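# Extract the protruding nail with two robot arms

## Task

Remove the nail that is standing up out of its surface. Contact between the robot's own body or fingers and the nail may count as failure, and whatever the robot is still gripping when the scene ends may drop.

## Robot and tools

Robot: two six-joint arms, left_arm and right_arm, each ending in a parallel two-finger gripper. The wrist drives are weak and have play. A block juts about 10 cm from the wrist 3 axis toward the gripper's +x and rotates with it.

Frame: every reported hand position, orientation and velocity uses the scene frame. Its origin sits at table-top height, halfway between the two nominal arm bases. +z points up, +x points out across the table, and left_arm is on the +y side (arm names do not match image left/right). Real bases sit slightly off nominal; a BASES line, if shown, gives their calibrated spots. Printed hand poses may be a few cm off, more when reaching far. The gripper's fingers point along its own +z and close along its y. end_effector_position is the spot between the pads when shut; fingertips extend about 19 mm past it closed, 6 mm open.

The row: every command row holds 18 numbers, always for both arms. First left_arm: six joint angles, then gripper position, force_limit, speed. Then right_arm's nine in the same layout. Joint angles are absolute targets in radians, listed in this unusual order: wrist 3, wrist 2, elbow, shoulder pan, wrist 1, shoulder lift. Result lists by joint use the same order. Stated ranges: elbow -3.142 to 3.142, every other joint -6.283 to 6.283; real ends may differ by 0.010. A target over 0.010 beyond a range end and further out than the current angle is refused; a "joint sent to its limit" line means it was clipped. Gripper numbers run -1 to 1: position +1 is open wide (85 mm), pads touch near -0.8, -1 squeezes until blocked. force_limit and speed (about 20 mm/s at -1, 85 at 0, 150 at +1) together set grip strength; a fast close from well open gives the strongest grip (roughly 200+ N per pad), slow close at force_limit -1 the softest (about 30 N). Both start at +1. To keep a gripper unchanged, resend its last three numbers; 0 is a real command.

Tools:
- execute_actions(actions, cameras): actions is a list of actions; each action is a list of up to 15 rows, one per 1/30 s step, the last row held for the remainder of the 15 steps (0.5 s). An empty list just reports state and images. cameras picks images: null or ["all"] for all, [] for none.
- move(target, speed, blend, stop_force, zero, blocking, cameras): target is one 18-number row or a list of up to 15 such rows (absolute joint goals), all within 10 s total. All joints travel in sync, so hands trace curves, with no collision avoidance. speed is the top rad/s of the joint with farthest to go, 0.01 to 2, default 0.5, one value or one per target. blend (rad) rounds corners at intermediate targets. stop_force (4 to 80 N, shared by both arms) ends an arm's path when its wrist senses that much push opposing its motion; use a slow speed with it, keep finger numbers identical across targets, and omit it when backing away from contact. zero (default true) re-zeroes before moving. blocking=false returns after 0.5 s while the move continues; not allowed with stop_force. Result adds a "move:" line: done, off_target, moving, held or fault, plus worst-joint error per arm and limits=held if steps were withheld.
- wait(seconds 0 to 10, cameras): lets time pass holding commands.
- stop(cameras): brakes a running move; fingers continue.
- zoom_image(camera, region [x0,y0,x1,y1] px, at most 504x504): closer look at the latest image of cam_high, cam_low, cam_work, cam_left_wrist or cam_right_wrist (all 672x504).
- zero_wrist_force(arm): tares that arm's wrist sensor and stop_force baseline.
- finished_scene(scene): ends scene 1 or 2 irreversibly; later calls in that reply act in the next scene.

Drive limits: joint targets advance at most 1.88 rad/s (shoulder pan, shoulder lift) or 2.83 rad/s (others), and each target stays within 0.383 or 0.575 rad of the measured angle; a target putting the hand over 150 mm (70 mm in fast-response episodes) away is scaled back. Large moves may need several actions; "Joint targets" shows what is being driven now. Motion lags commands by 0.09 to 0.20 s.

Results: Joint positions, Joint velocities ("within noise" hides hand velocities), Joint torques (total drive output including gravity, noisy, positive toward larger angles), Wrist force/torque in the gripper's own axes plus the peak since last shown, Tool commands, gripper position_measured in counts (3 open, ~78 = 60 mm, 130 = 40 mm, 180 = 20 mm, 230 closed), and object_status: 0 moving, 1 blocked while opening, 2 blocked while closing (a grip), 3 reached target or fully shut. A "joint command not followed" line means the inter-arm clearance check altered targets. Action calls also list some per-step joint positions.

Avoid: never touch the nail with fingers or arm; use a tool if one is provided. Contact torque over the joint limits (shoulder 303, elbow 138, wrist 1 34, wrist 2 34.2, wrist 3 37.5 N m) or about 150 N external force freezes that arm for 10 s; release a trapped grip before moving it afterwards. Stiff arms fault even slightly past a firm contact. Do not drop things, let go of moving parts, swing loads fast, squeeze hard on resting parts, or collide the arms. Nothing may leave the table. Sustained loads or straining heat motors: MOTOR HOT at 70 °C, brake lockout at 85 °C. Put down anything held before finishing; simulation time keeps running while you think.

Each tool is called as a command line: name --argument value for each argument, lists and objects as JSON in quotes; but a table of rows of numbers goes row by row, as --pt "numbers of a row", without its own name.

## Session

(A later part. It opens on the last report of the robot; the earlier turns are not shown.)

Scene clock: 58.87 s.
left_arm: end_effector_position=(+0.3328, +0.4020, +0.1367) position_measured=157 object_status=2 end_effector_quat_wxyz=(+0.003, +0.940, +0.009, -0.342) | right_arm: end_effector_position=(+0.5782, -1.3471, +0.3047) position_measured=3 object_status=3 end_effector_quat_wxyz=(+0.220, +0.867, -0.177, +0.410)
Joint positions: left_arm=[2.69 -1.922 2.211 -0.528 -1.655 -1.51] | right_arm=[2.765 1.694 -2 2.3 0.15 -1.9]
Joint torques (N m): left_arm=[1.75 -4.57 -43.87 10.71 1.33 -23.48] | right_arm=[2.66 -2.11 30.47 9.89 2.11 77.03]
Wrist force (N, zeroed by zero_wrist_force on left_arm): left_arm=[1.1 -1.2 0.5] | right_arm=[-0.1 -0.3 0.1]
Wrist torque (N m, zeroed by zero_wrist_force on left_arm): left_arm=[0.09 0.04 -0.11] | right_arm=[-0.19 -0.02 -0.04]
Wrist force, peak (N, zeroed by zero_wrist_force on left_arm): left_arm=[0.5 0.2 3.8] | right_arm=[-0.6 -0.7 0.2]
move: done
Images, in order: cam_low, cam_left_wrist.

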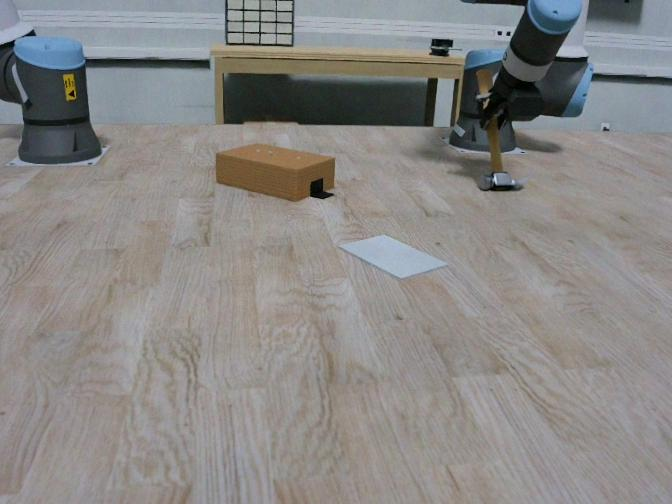

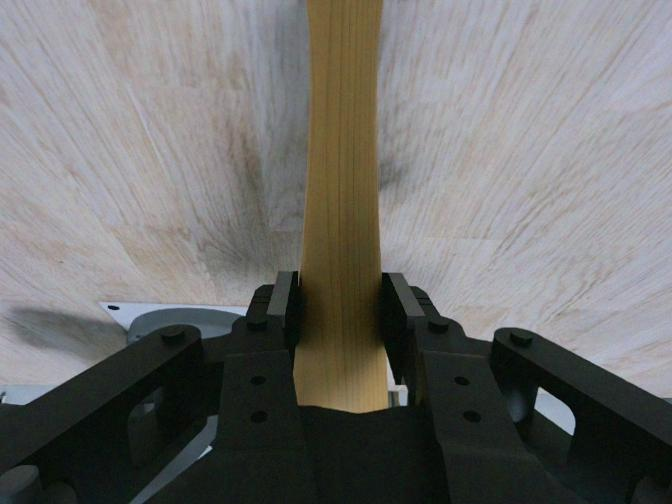

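move --pt "2.970 -2.0093 1.9326 -0.4328 -1.1379 -1.1821 -1 0.3 -1 2.765 1.694 -2.0 2.3 0.15 -1.9 1 1 1" --pt "3.1416 -2.0107 1.7731 -0.4039 -0.7998 -0.9733 -1 0.3 -1 2.765 1.694 -2.0 2.3 0.15 -1.9 1 1 1" --speed 0.12 --blend 0.05 --cameras '["cam_low", "cam_left_wrist", "cam_high"]'

zoom_image --camera "cam_low" --region '[420, 60, 570, 200]'

Scene clock: 67.03 s.
left_arm: end_effector_position=(+0.4017, +0.4029, +0.1575) position_measured=157 object_status=2 end_effector_quat_wxyz=(+0.007, +0.707, +0.007, -0.707) | right_arm: end_effector_position=(+0.5782, -1.3471, +0.3047) position_measured=3 object_status=3 end_effector_quat_wxyz=(+0.220, +0.867, -0.177, +0.410)
Joint positions: left_arm=[3.142 -2.011 1.773 -0.404 -0.8 -0.973] | right_arm=[2.765 1.694 -2 2.3 0.15 -1.9]
Joint torques (N m): left_arm=[2.25 -1.9 -35 12.64 8.47 -60.58] | right_arm=[2.8 -2.22 30.94 14.8 2.15 73.19]
Wrist force (N, zeroed by zero_wrist_force on left_arm): left_arm=[5.3 2.0 -0.3] | right_arm=[-0.1 -0.5 0.2]
Wrist torque (N m, zeroed by zero_wrist_force on left_arm): left_arm=[0.24 0.02 -0.02] | right_arm=[-0.22 -0.01 -0.04]
Wrist force, peak (N, zeroed by zero_wrist_force on left_arm): left_arm=[5.6 2.0 -0.3] | right_arm=[0.2 -0.8 0.6]
move: done
Images, in order: cam_high, cam_low, cam_left_wrist.

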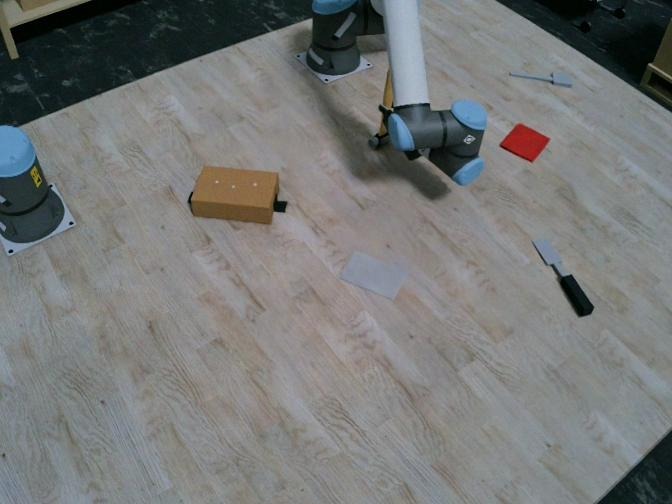

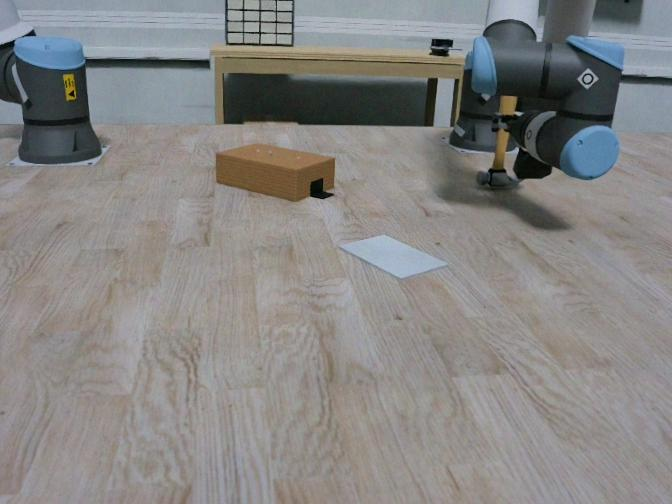

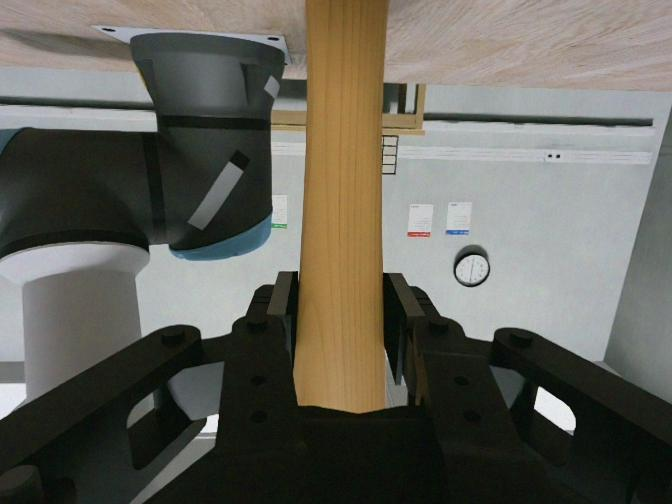

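Scaled by 3.360 from the camera's 672x504 image, which has a finer 960x720 frame.

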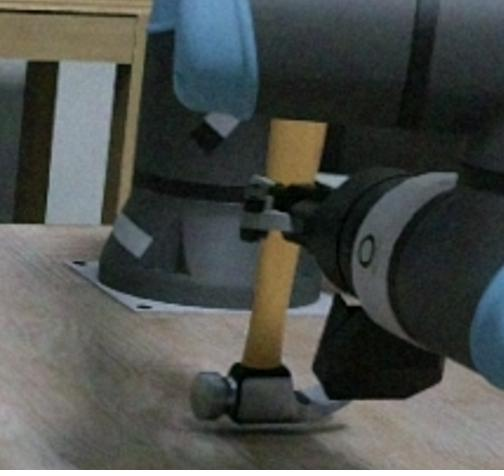

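move --pt "3.1416 -2.0107 1.7731 -0.4039 -0.7998 -0.9733 -0.98 1 -1 2.765 1.694 -2.0 2.3 0.15 -1.9 1 1 1" --pt "3.1416 -2.0107 1.6574 -0.4039 -0.4836 -1.1738 -0.98 1 -1 2.765 1.694 -2.0 2.3 0.15 -1.9 1 1 1" --speed 0.2 --cameras '["cam_low", "cam_left_wrist"]'

zoom_image --camera "cam_low" --region '[420, 40, 620, 190]'

Scene clock: 71.23 s.
left_arm: end_effector_position=(+0.4017, +0.4029, +0.3601) position_measured=159 object_status=2 end_effector_quat_wxyz=(+0.007, +0.707, +0.007, -0.707) | right_arm: end_effector_position=(+0.5782, -1.3471, +0.3047) position_measured=3 object_status=3 end_effector_quat_wxyz=(+0.220, +0.867, -0.177, +0.410)
Joint positions: left_arm=[3.142 -2.011 1.657 -0.404 -0.484 -1.174] | right_arm=[2.765 1.694 -2 2.3 0.15 -1.9]
Joint torques (N m): left_arm=[1.8 0.49 -47 10.89 8.41 -83.93] | right_arm=[2.67 -2.06 30.98 17.22 2.45 74.31]
Wrist force (N, zeroed by zero_wrist_force on left_arm): left_arm=[5.0 2.0 -0.5] | right_arm=[-0.4 -0.8 0.0]
Wrist torque (N m, zeroed by zero_wrist_force on left_arm): left_arm=[0.25 0.00 0.03] | right_arm=[-0.27 0.05 -0.05]
Wrist force, peak (N, zeroed by zero_wrist_force on left_arm): left_arm=[8.1 1.7 0.6] | right_arm=[-0.1 -0.7 0.7]
move: done
Images, in order: cam_low, cam_left_wrist.

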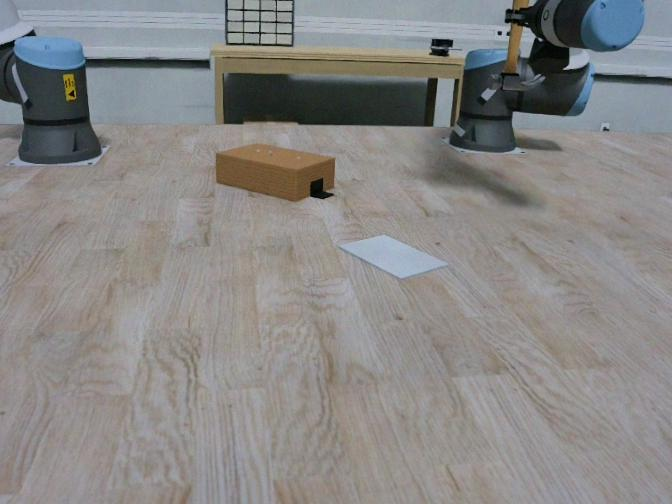

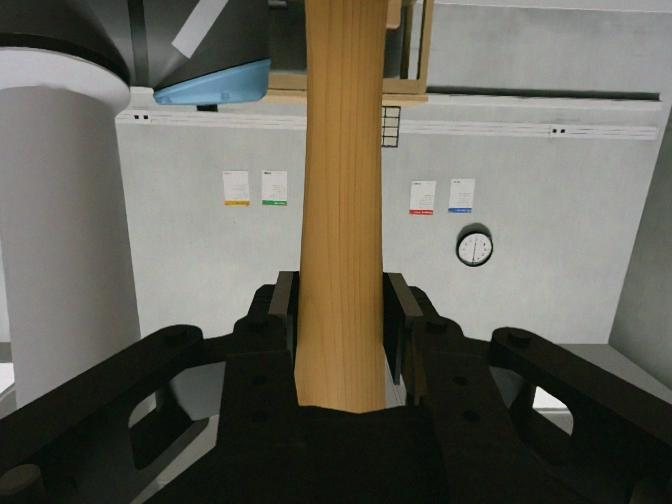

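Scaled by 2.520 from the camera's 672x504 image, which has a finer 960x720 frame.

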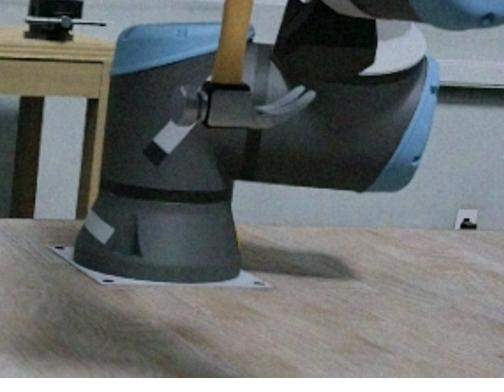

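move --target '[3.979, 0.9076, 2.2537, -1.4064, -0.6668, -1.5869, -0.98, 1, -1, 2.765, 1.694, -2.0, 2.3, 0.15, -1.9, 1, 1, 1]' --speed 0.5

Scene clock: 81.10 s.
left_arm: end_effector_position=(+0.3787, -0.0516, +0.3200) position_measured=159 object_status=2 end_effector_quat_wxyz=(+0.707, +0.507, +0.493, +0.027) | right_arm: end_effector_position=(+0.5782, -1.3471, +0.3047) position_measured=3 object_status=3 end_effector_quat_wxyz=(+0.220, +0.867, -0.177, +0.410)
Joint positions: left_arm=[3.979 0.907 2.254 -1.406 -0.667 -1.587] | right_arm=[2.765 1.694 -2 2.3 0.15 -1.9]
Joint torques (N m): left_arm=[2.45 1.53 -32.9 -10.35 -6.69 -53.12] | right_arm=[2.57 -2.3 32.34 16.6 2.52 69.9]
Wrist force (N, zeroed by zero_wrist_force on left_arm): left_arm=[3.6 -2.0 0.3] | right_arm=[-0.1 -0.2 0.4]
Wrist torque (N m, zeroed by zero_wrist_force on left_arm): left_arm=[0.27 0.06 -0.25] | right_arm=[-0.17 0.00 -0.04]
Wrist force, peak (N, zeroed by zero_wrist_force on left_arm): left_arm=[5.0 4.4 -1.5] | right_arm=[-0.5 -0.5 0.7]
move: done

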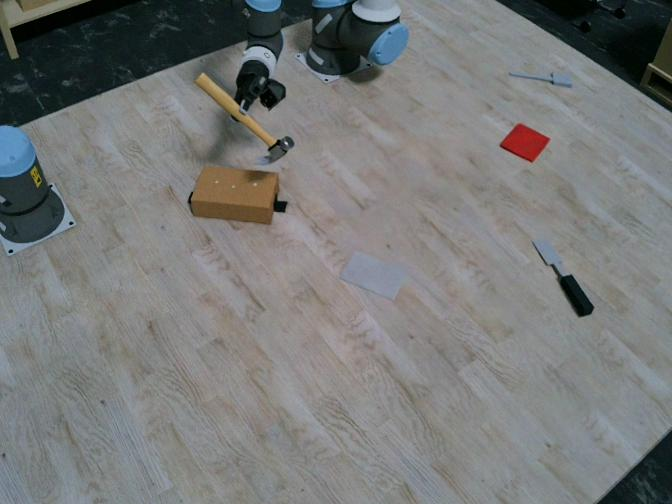

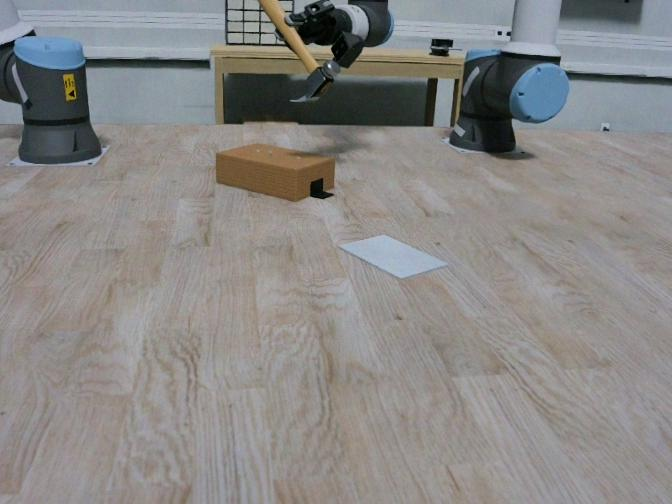

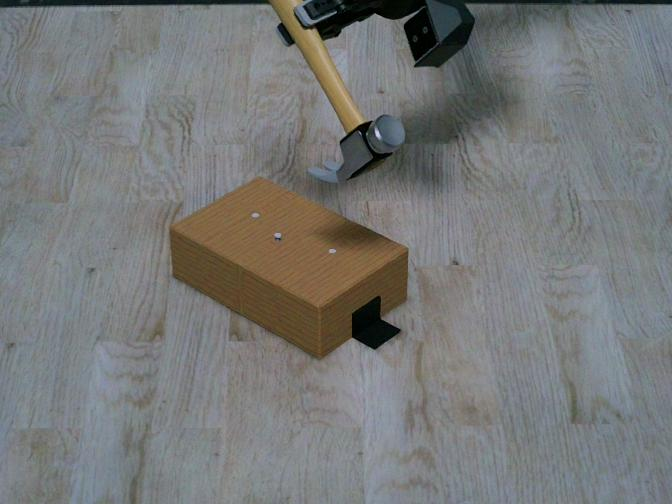

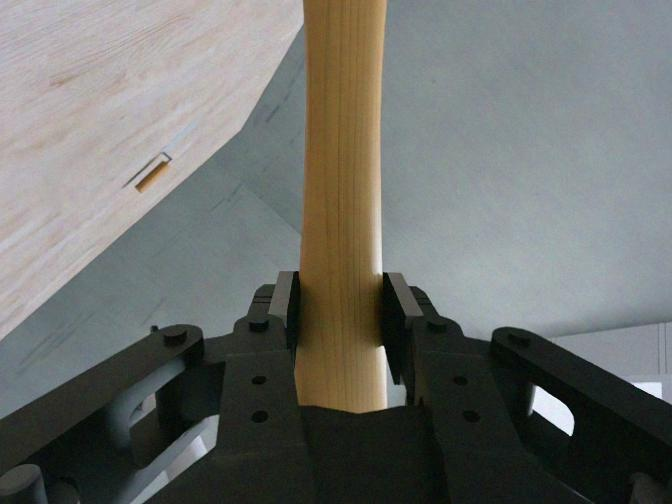

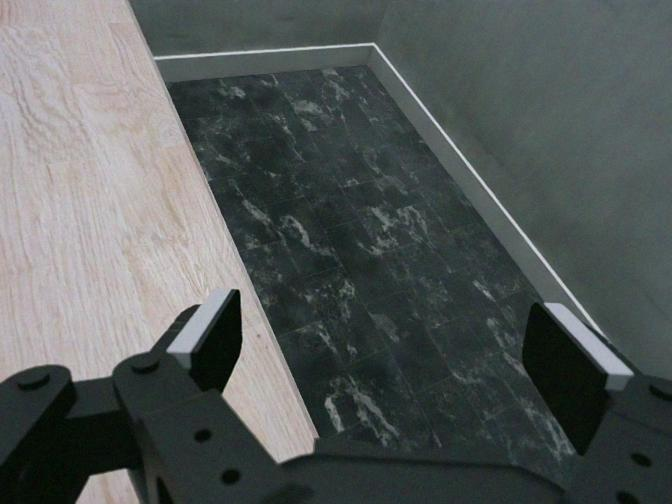

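move --target '[3.979, 0.9076, 2.2537, -1.4064, -0.6668, -1.5869, -0.98, 1, -1, 0.4865, 2.6209, -1.9235, 3.4973, -1.9154, -1.8972, 1, 1, 1]' --speed 0.6 --cameras '["cam_high", "cam_right_wrist"]'

Scene clock: 88.73 s.
left_arm: end_effector_position=(+0.3787, -0.0516, +0.3200) position_measured=159 object_status=2 end_effector_quat_wxyz=(+0.707, +0.507, +0.493, +0.027) | right_arm: end_effector_position=(+0.5972, -0.3032, +0.2262) position_measured=3 object_status=3 end_effector_quat_wxyz=(-0.565, +0.295, +0.736, +0.226)
Joint positions: left_arm=[3.979 0.908 2.254 -1.406 -0.667 -1.587] | right_arm=[0.487 2.621 -1.923 3.497 -1.915 -1.897]
Joint torques (N m): left_arm=[2.26 -0.8 -47.2 -8.71 -0.09 -52.56] | right_arm=[-2.98 5.87 40.24 20.73 -2.97 83.85]
Wrist force (N, zeroed by zero_wrist_force on left_arm): left_arm=[3.5 -1.9 0.6] | right_arm=[0.7 0.4 1.1]
Wrist torque (N m, zeroed by zero_wrist_force on left_arm): left_arm=[0.29 0.08 -0.25] | right_arm=[0.19 -0.01 -0.07]
Wrist force, peak (N, zeroed by zero_wrist_force on left_arm): left_arm=[3.7 -2.0 0.4] | right_arm=[1.6 1.3 2.9]
move: done
Images, in order: cam_high, cam_right_wrist.

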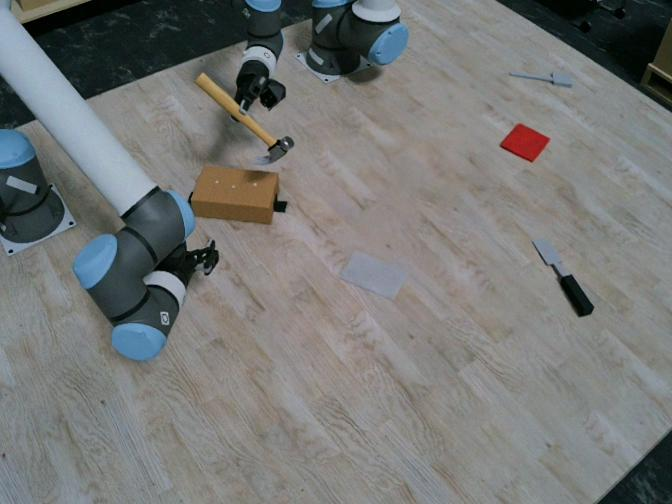

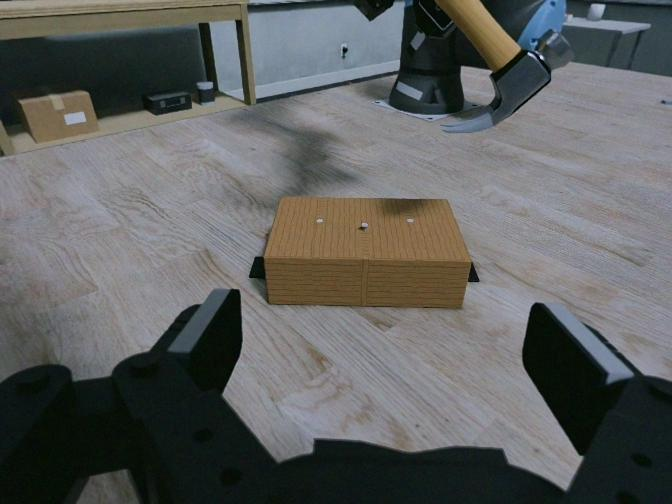

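move --target '[3.979, 0.9076, 2.2537, -1.4064, -0.6668, -1.5869, -0.98, 1, -1, 1.0185, 2.836, -2.2838, 3.7929, -1.0573, -1.9079, 1, 1, 1]' --speed 0.4 --cameras '["cam_high", "cam_right_wrist"]'

zoom_image --camera "cam_right_wrist" --region '[250, 60, 550, 285]'

Scene clock: 90.27 s.
left_arm: end_effector_position=(+0.3787, -0.0516, +0.3200) position_measured=159 object_status=2 end_effector_quat_wxyz=(+0.707, +0.507, +0.493, +0.027) | right_arm: end_effector_position=(+0.5827, -0.2765, +0.2028) position_measured=3 object_status=3 end_effector_quat_wxyz=(-0.560, +0.299, +0.739, +0.224)
Joint positions: left_arm=[3.979 0.908 2.254 -1.406 -0.667 -1.587] | right_arm=[0.565 2.653 -1.977 3.541 -1.789 -1.899]
Joint torques (N m): left_arm=[2.26 -1.35 -47.22 -7.89 0.2 -51.66] | right_arm=[-2.26 -1.65 39.65 -18.49 -2.8 83.37]
Wrist force (N, zeroed by zero_wrist_force on left_arm): left_arm=[3.4 -1.9 0.2] | right_arm=[-0.1 -0.1 0.9]
Wrist torque (N m, zeroed by zero_wrist_force on left_arm): left_arm=[0.29 0.10 -0.26] | right_arm=[0.01 0.09 -0.04]
Wrist force, peak (N, zeroed by zero_wrist_force on left_arm): left_arm=[3.7 -2.0 0.5] | right_arm=[-3.3 0.6 7.7]
move: held (right_arm; a check stopped the path); limits=held; right_arm: the wrist 1 is farthest, 0.732 rad from its target
joint command not followed: on one or more control steps a check withheld the commanded joint targets of the right arm, and it was not sent them on those steps.
cause: the commanded joint targets, or the way to them, would bring two parts of the arm too close to each other (its gripper and another part of the arm, with the joints along the arm from the wrist 1 to the wrist 3 between them).
Images, in order: cam_high, cam_right_wrist.

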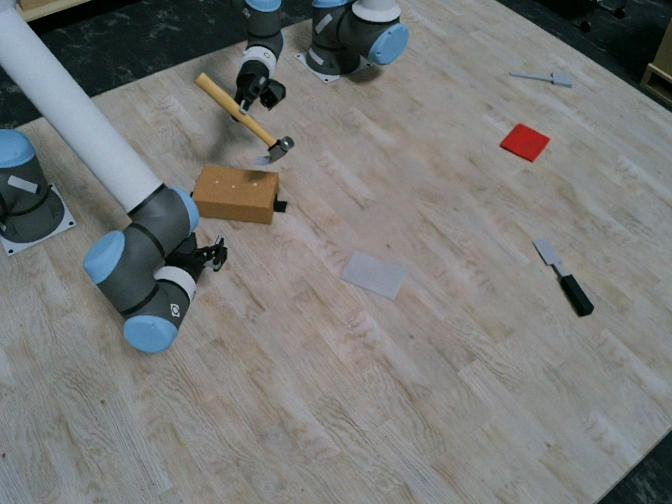

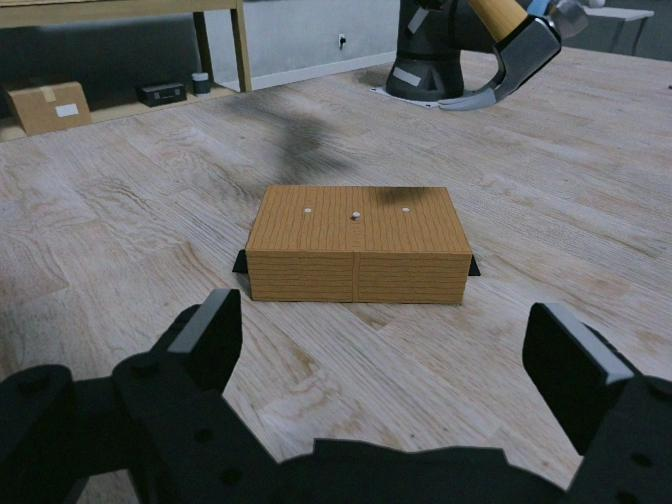

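Scaled by 1.680 from the camera's 672x504 image, which has a finer 960x720 frame.

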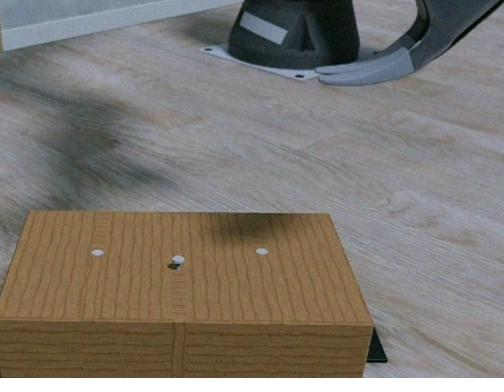

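zoom_image --camera "cam_right_wrist" --region '[420, 0, 620, 150]'

zoom_image --camera "cam_work" --region '[290, 90, 430, 195]'

Scaled by 2.520 from the camera's 672x504 image, which has a finer 960x720 frame.

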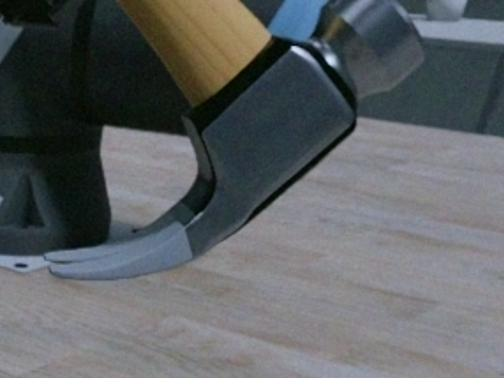

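This scene's latest camera images include none from cam_work. They are from: cam_high, cam_right_wrist. cam_work's image comes with the result of a call that names it in "cameras".

move --target '[4.0492, 0.8366, 2.3288, -1.4776, -0.9421, -1.3867, -0.98, 1, -1, 0.565, 2.653, -1.977, 3.541, -1.789, -1.899, 1, 1, 1]' --speed 0.15 --cameras '["cam_work", "cam_right_wrist"]'

zoom_image --camera "cam_work" --region '[230, 140, 410, 275]'

zoom_image --camera "cam_right_wrist" --region '[300, 90, 500, 240]'

Scene clock: 94.30 s.
left_arm: end_effector_position=(+0.3496, -0.0765, +0.2010) position_measured=159 object_status=2 end_effector_quat_wxyz=(+0.705, +0.524, +0.475, +0.052) | right_arm: end_effector_position=(+0.5829, -0.2767, +0.2028) position_measured=3 object_status=3 end_effector_quat_wxyz=(-0.560, +0.299, +0.739, +0.224)
Joint positions: left_arm=[4.049 0.837 2.329 -1.478 -0.942 -1.387] | right_arm=[0.565 2.653 -1.977 3.541 -1.789 -1.899]
Joint torques (N m): left_arm=[2.61 -2.34 -23.76 -12.11 -6.6 -33.97] | right_arm=[-2.33 6.15 38.14 -17.27 5.58 56.39]
Wrist force (N, zeroed by zero_wrist_force on left_arm): left_arm=[3.2 -2.1 0.3] | right_arm=[-0.2 0.0 0.7]
Wrist torque (N m, zeroed by zero_wrist_force on left_arm): left_arm=[0.33 0.12 -0.22] | right_arm=[0.05 0.10 -0.04]
Wrist force, peak (N, zeroed by zero_wrist_force on left_arm): left_arm=[4.0 -3.1 0.2] | right_arm=[0.5 -0.3 1.2]
move: done
Images, in order: cam_work, cam_right_wrist.

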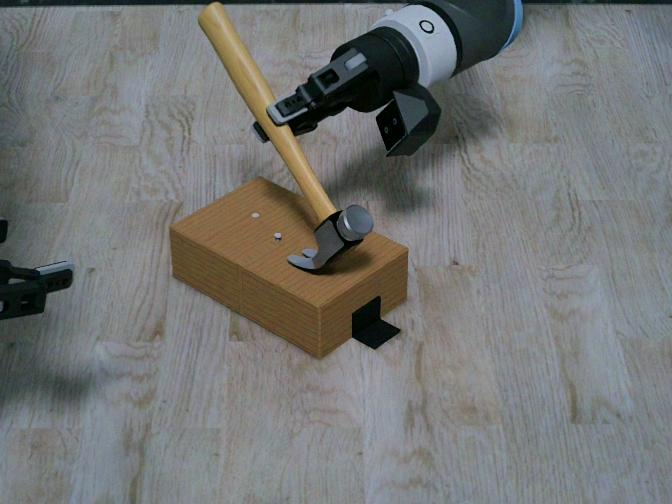

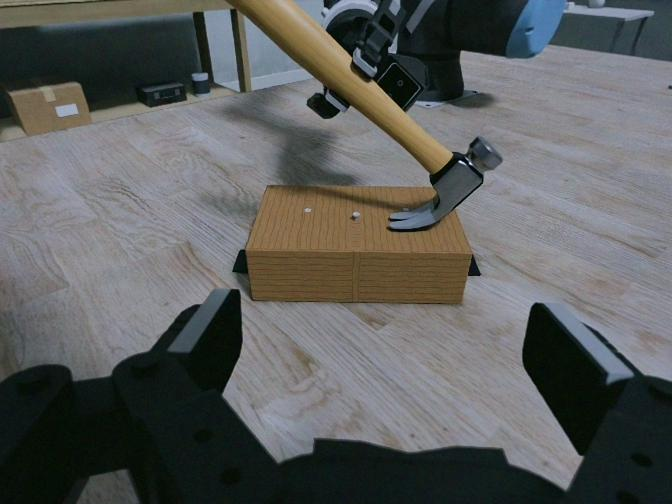

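Scaled by 2.800 from the camera's 672x504 image, which has a finer 960x720 frame.

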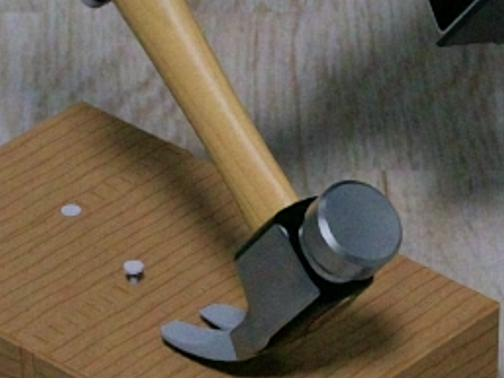

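Scaled by 2.520 from the camera's 672x504 image, which has a finer 960x720 frame.

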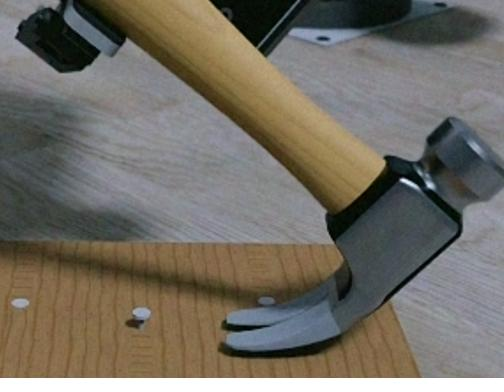

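zoom_image --camera "cam_work" --region '[265, 220, 345, 280]'

zoom_image --camera "cam_right_wrist" --region '[340, 180, 460, 270]'

Scaled by 6.300 from the camera's 672x504 image, which has a finer 960x720 frame.

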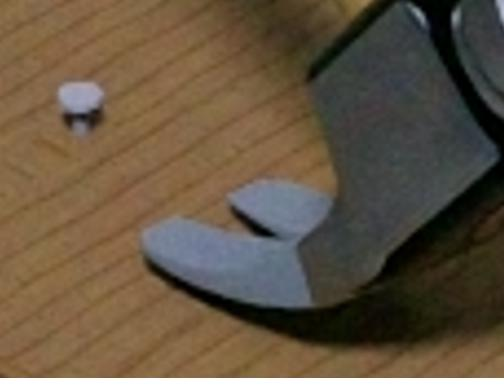

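Scaled by 4.200 from the camera's 672x504 image, which has a finer 960x720 frame.

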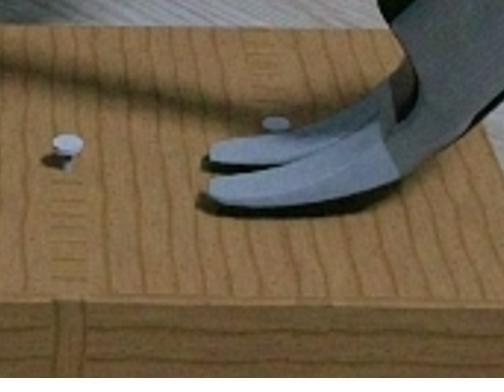

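move --target '[3.9657, 0.7055, 2.2669, -1.5176, -0.7573, -1.3961, -0.98, 1, -1, 0.565, 2.653, -1.977, 3.541, -1.789, -1.899, 1, 1, 1]' --speed 0.08 --cameras '["cam_work", "cam_right_wrist"]'

zoom_image --camera "cam_work" --region '[265, 220, 345, 280]'

zoom_image --camera "cam_right_wrist" --region '[340, 180, 460, 270]'

Scene clock: 105.00 s.
left_arm: end_effector_position=(+0.3495, -0.0766, +0.2070) position_measured=159 object_status=2 end_effector_quat_wxyz=(+0.676, +0.520, +0.516, +0.083) | right_arm: end_effector_position=(+0.5829, -0.2767, +0.2028) position_measured=3 object_status=3 end_effector_quat_wxyz=(-0.560, +0.299, +0.739, +0.224)
Joint positions: left_arm=[3.966 0.706 2.267 -1.518 -0.757 -1.396] | right_arm=[0.565 2.653 -1.977 3.541 -1.789 -1.899]
Joint torques (N m): left_arm=[-1.05 -2.93 -39.78 -12.16 1.42 -62.31] | right_arm=[-2.2 5.65 35.49 -13 3.53 57.09]
Wrist force (N, zeroed by zero_wrist_force on left_arm): left_arm=[3.2 -1.8 1.1] | right_arm=[0.2 -0.2 0.7]
Wrist torque (N m, zeroed by zero_wrist_force on left_arm): left_arm=[0.44 0.04 -0.26] | right_arm=[0.00 0.05 -0.04]
Wrist force, peak (N, zeroed by zero_wrist_force on left_arm): left_arm=[3.7 -2.1 0.2] | right_arm=[0.2 -0.5 1.2]
move: done
Images, in order: cam_work, cam_right_wrist.

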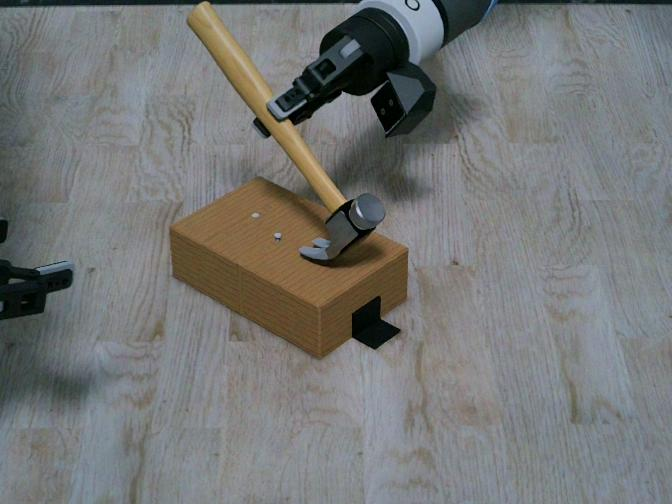

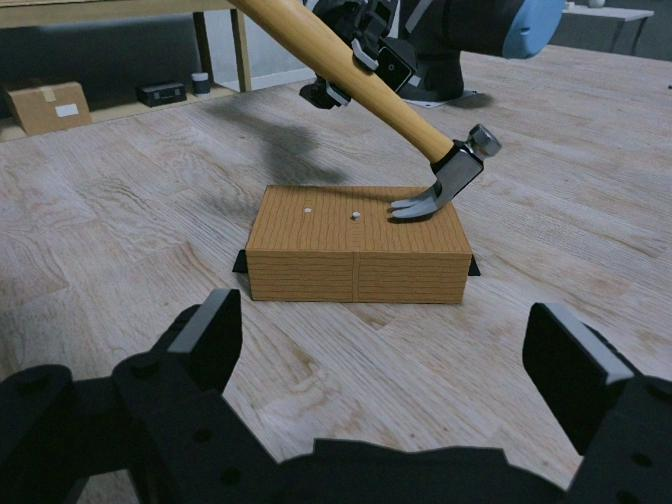

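Scaled by 6.300 from the camera's 672x504 image, which has a finer 960x720 frame.

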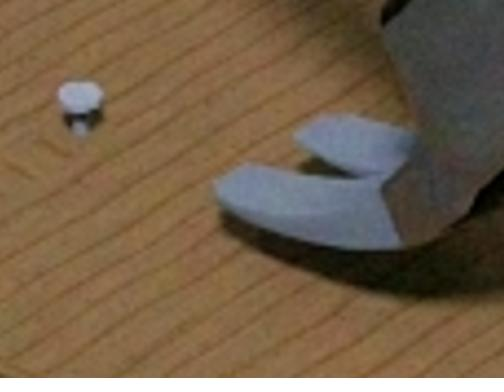

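Scaled by 4.200 from the camera's 672x504 image, which has a finer 960x720 frame.

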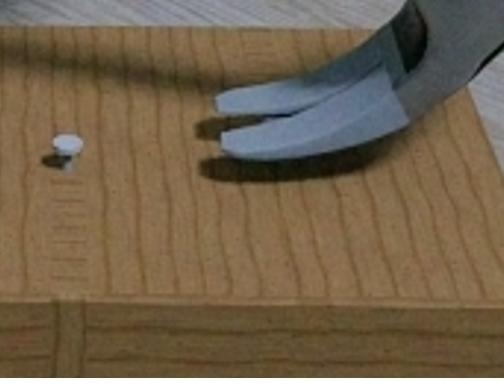

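move --target '[3.95965, 0.6725, 2.25205, -1.5508, -0.76177, -1.37211, -0.98, 1, -1, 0.565, 2.653, -1.977, 3.541, -1.789, -1.899, 1, 1, 1]' --speed 0.03 --stop_force 10 --cameras '["cam_work", "cam_right_wrist"]'

Scene clock: 111.67 s.
left_arm: end_effector_position=(+0.3343, -0.0925, +0.2010) position_measured=159 object_status=2 end_effector_quat_wxyz=(+0.676, +0.520, +0.516, +0.083) | right_arm: end_effector_position=(+0.5829, -0.2767, +0.2028) position_measured=3 object_status=3 end_effector_quat_wxyz=(-0.560, +0.299, +0.739, +0.224)
Joint positions: left_arm=[3.96 0.672 2.252 -1.551 -0.762 -1.372] | right_arm=[0.565 2.653 -1.977 3.541 -1.789 -1.899]
Joint torques (N m): left_arm=[-1.29 -2.68 -39.48 -10.98 -4.6 -33.53] | right_arm=[-2.15 5.28 31.98 -9.48 1.81 61.38]
Wrist force (N, zeroed by zero_wrist_force on left_arm): left_arm=[3.0 -1.8 0.7] | right_arm=[0.3 0.1 1.0]
Wrist torque (N m, zeroed by zero_wrist_force on left_arm): left_arm=[0.46 0.08 -0.27] | right_arm=[0.06 0.02 -0.04]
Wrist force, peak (N, zeroed by zero_wrist_force on left_arm): left_arm=[3.7 -1.7 0.6] | right_arm=[0.0 -0.3 1.4]
move: done
Images, in order: cam_work, cam_right_wrist.

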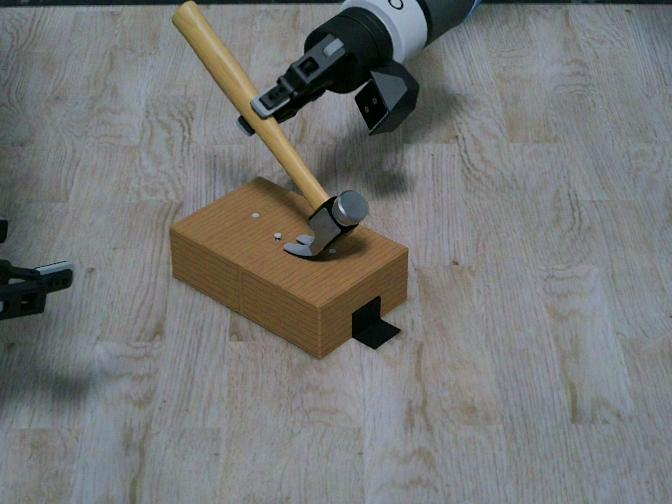

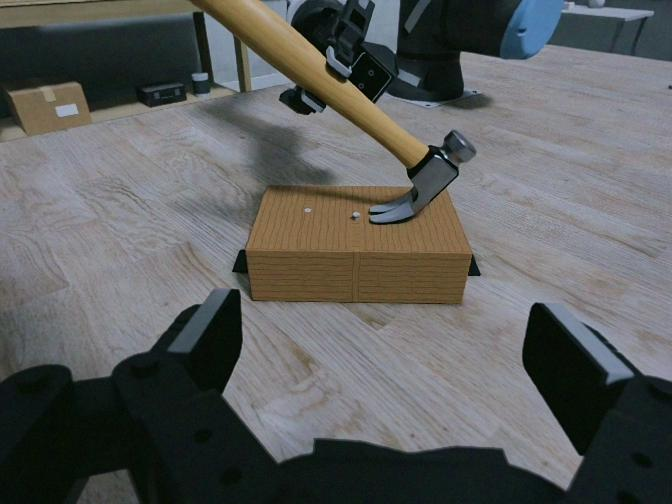

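zoom_image --camera "cam_right_wrist" --region '[330, 180, 450, 270]'

zoom_image --camera "cam_work" --region '[250, 205, 350, 280]'

Scaled by 4.200 from the camera's 672x504 image, which has a finer 960x720 frame.

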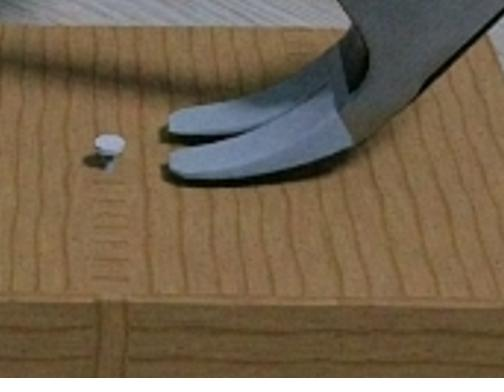

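Scaled by 5.040 from the camera's 672x504 image, which has a finer 960x720 frame.

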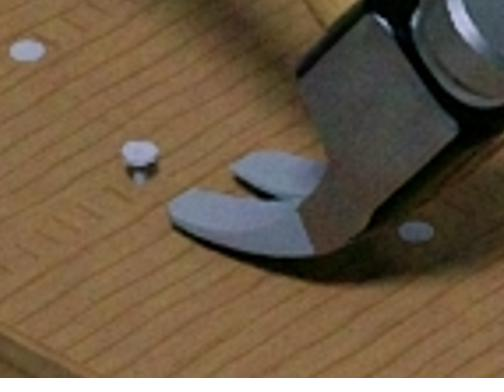

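zoom_image --camera "cam_right_wrist" --region '[345, 195, 405, 240]'

zoom_image --camera "cam_work" --region '[268, 225, 328, 270]'

zoom_image --camera "cam_high" --region '[286, 202, 386, 302]'

Scaled by 8.400 from the camera's 672x504 image, which has a finer 960x720 frame.

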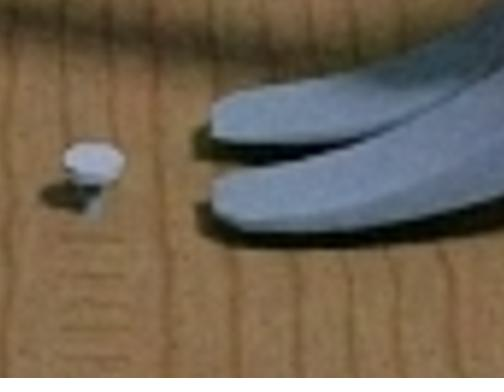

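Scaled by 8.400 from the camera's 672x504 image, which has a finer 960x720 frame.

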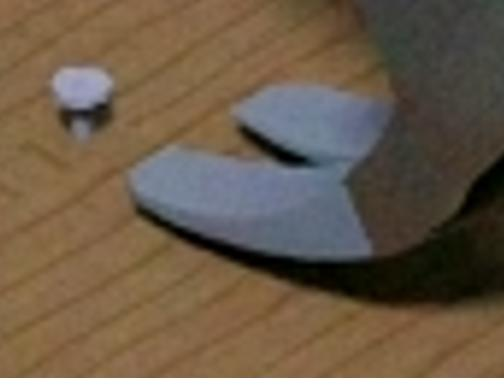

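This scene's latest camera images include none from cam_high. They are from: cam_work, cam_right_wrist. cam_high's image comes with the result of a call that names it in "cameras".

move --target '[3.96108, 0.6801, 2.2445, -1.54316, -0.7634, -1.36405, -0.98, 1, -1, 0.565, 2.653, -1.977, 3.541, -1.789, -1.899, 1, 1, 1]' --speed 0.02 --stop_force 8 --cameras '["cam_work", "cam_right_wrist", "cam_high"]'

zoom_image --camera "cam_right_wrist" --region '[345, 195, 405, 240]'

zoom_image --camera "cam_work" --region '[268, 225, 328, 270]'

Scene clock: 117.90 s.
left_arm: end_effector_position=(+0.3379, -0.0959, +0.1998) position_measured=159 object_status=2 end_effector_quat_wxyz=(+0.676, +0.520, +0.516, +0.083) | right_arm: end_effector_position=(+0.5829, -0.2767, +0.2028) position_measured=3 object_status=3 end_effector_quat_wxyz=(-0.560, +0.299, +0.739, +0.224)
Joint positions: left_arm=[3.961 0.68 2.244 -1.543 -0.763 -1.364] | right_arm=[0.565 2.653 -1.977 3.541 -1.789 -1.899]
Joint torques (N m): left_arm=[1.27 0.73 -37.85 13.75 -4.62 -35.14] | right_arm=[-2.21 5.09 29.07 -6.38 0.15 61.52]
Wrist force (N, zeroed by zero_wrist_force on left_arm): left_arm=[2.9 -2.0 0.6] | right_arm=[0.0 -0.3 1.4]
Wrist torque (N m, zeroed by zero_wrist_force on left_arm): left_arm=[0.42 0.08 -0.28] | right_arm=[0.00 0.08 -0.04]
Wrist force, peak (N, zeroed by zero_wrist_force on left_arm): left_arm=[3.2 -1.9 0.7] | right_arm=[0.0 -0.3 1.4]
move: done
Images, in order: cam_high, cam_work, cam_right_wrist.

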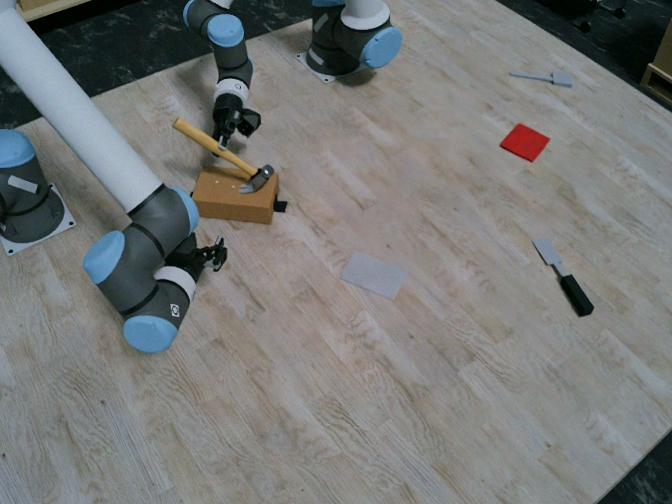

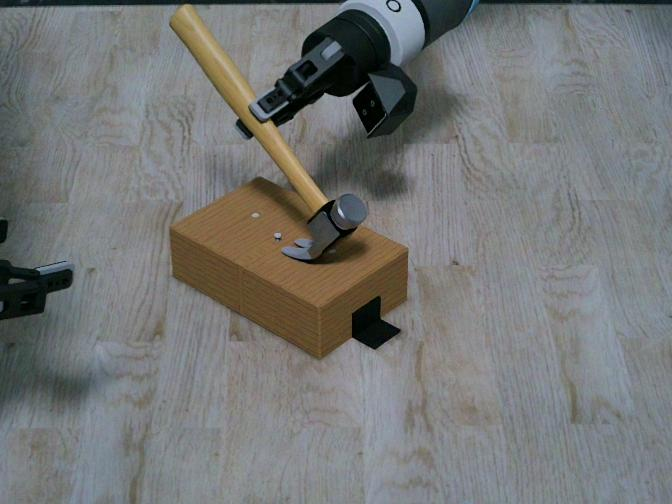

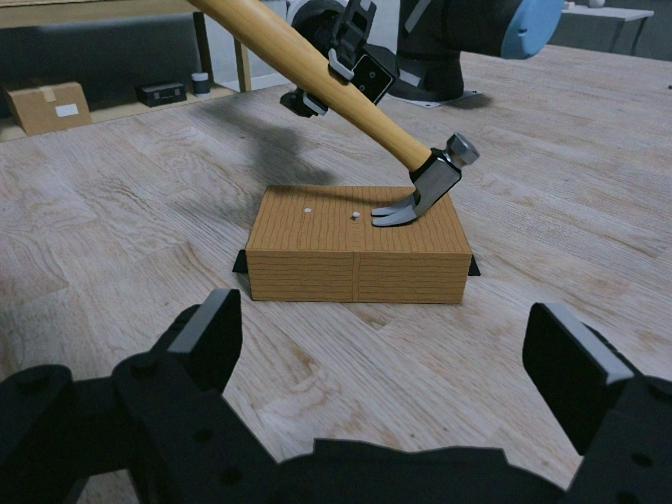

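Scaled by 8.400 from the camera's 672x504 image, which has a finer 960x720 frame.

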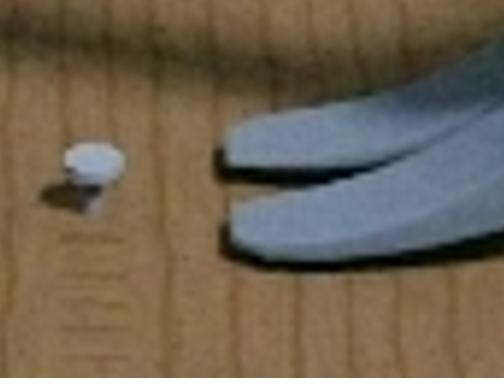

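Scaled by 8.400 from the camera's 672x504 image, which has a finer 960x720 frame.

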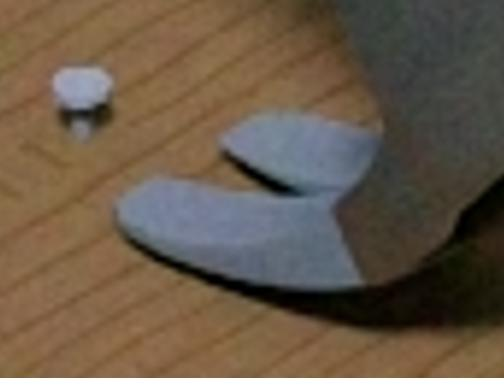

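move --target '[3.95834, 0.66573, 2.23562, -1.55763, -0.75902, -1.35741, -0.98, 1, -1, 0.565, 2.653, -1.977, 3.541, -1.789, -1.899, 1, 1, 1]' --speed 0.02 --stop_force 8 --cameras '["cam_work", "cam_right_wrist"]'

zoom_image --camera "cam_right_wrist" --region '[345, 195, 405, 240]'

zoom_image --camera "cam_work" --region '[268, 225, 328, 270]'

Scene clock: 121.23 s.
left_arm: end_effector_position=(+0.3311, -0.1032, +0.1998) position_measured=159 object_status=2 end_effector_quat_wxyz=(+0.676, +0.520, +0.516, +0.083) | right_arm: end_effector_position=(+0.5829, -0.2767, +0.2028) position_measured=3 object_status=3 end_effector_quat_wxyz=(-0.560, +0.299, +0.739, +0.224)
Joint positions: left_arm=[3.958 0.666 2.236 -1.558 -0.759 -1.357] | right_arm=[0.565 2.653 -1.977 3.541 -1.789 -1.899]
Joint torques (N m): left_arm=[-1.9 -3.23 -38.52 -9.93 1.34 -33.68] | right_arm=[-1.99 5 28.26 -2.11 -0.93 62.69]
Wrist force (N, zeroed by zero_wrist_force on left_arm): left_arm=[3.0 -1.6 0.4] | right_arm=[0.2 -0.4 0.8]
Wrist torque (N m, zeroed by zero_wrist_force on left_arm): left_arm=[0.47 0.08 -0.27] | right_arm=[-0.03 0.06 -0.04]
Wrist force, peak (N, zeroed by zero_wrist_force on left_arm): left_arm=[3.9 -0.7 0.7] | right_arm=[0.2 0.0 1.3]
move: done
Images, in order: cam_work, cam_right_wrist.

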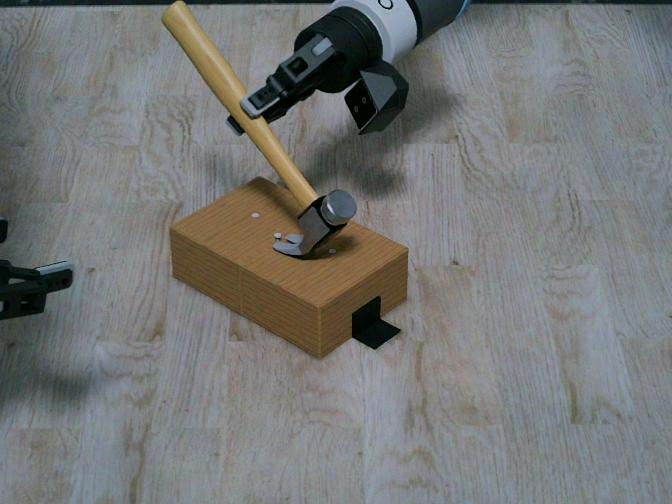

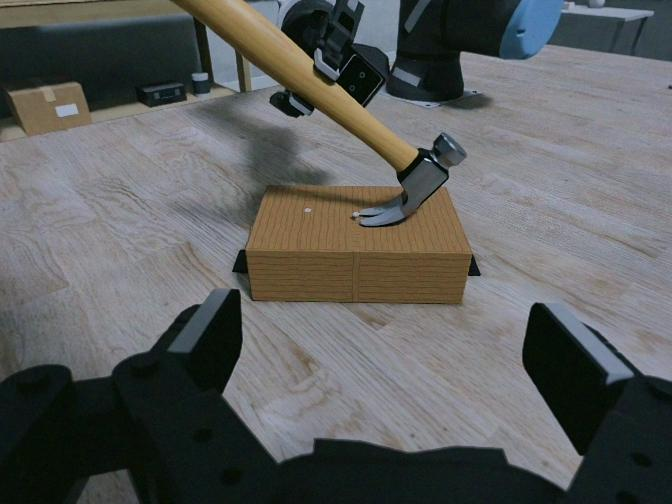

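Scaled by 8.400 from the camera's 672x504 image, which has a finer 960x720 frame.

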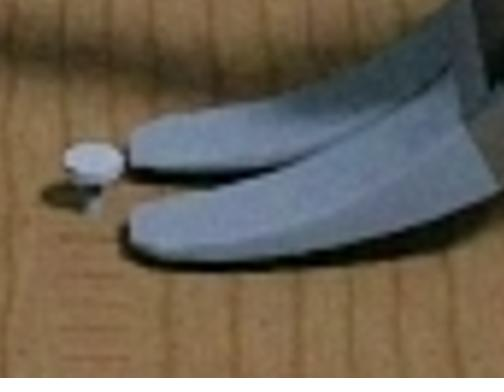

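Scaled by 8.400 from the camera's 672x504 image, which has a finer 960x720 frame.

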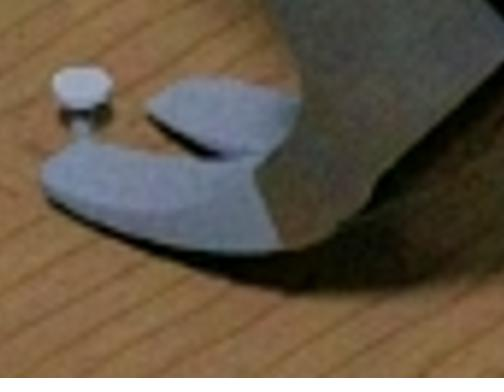

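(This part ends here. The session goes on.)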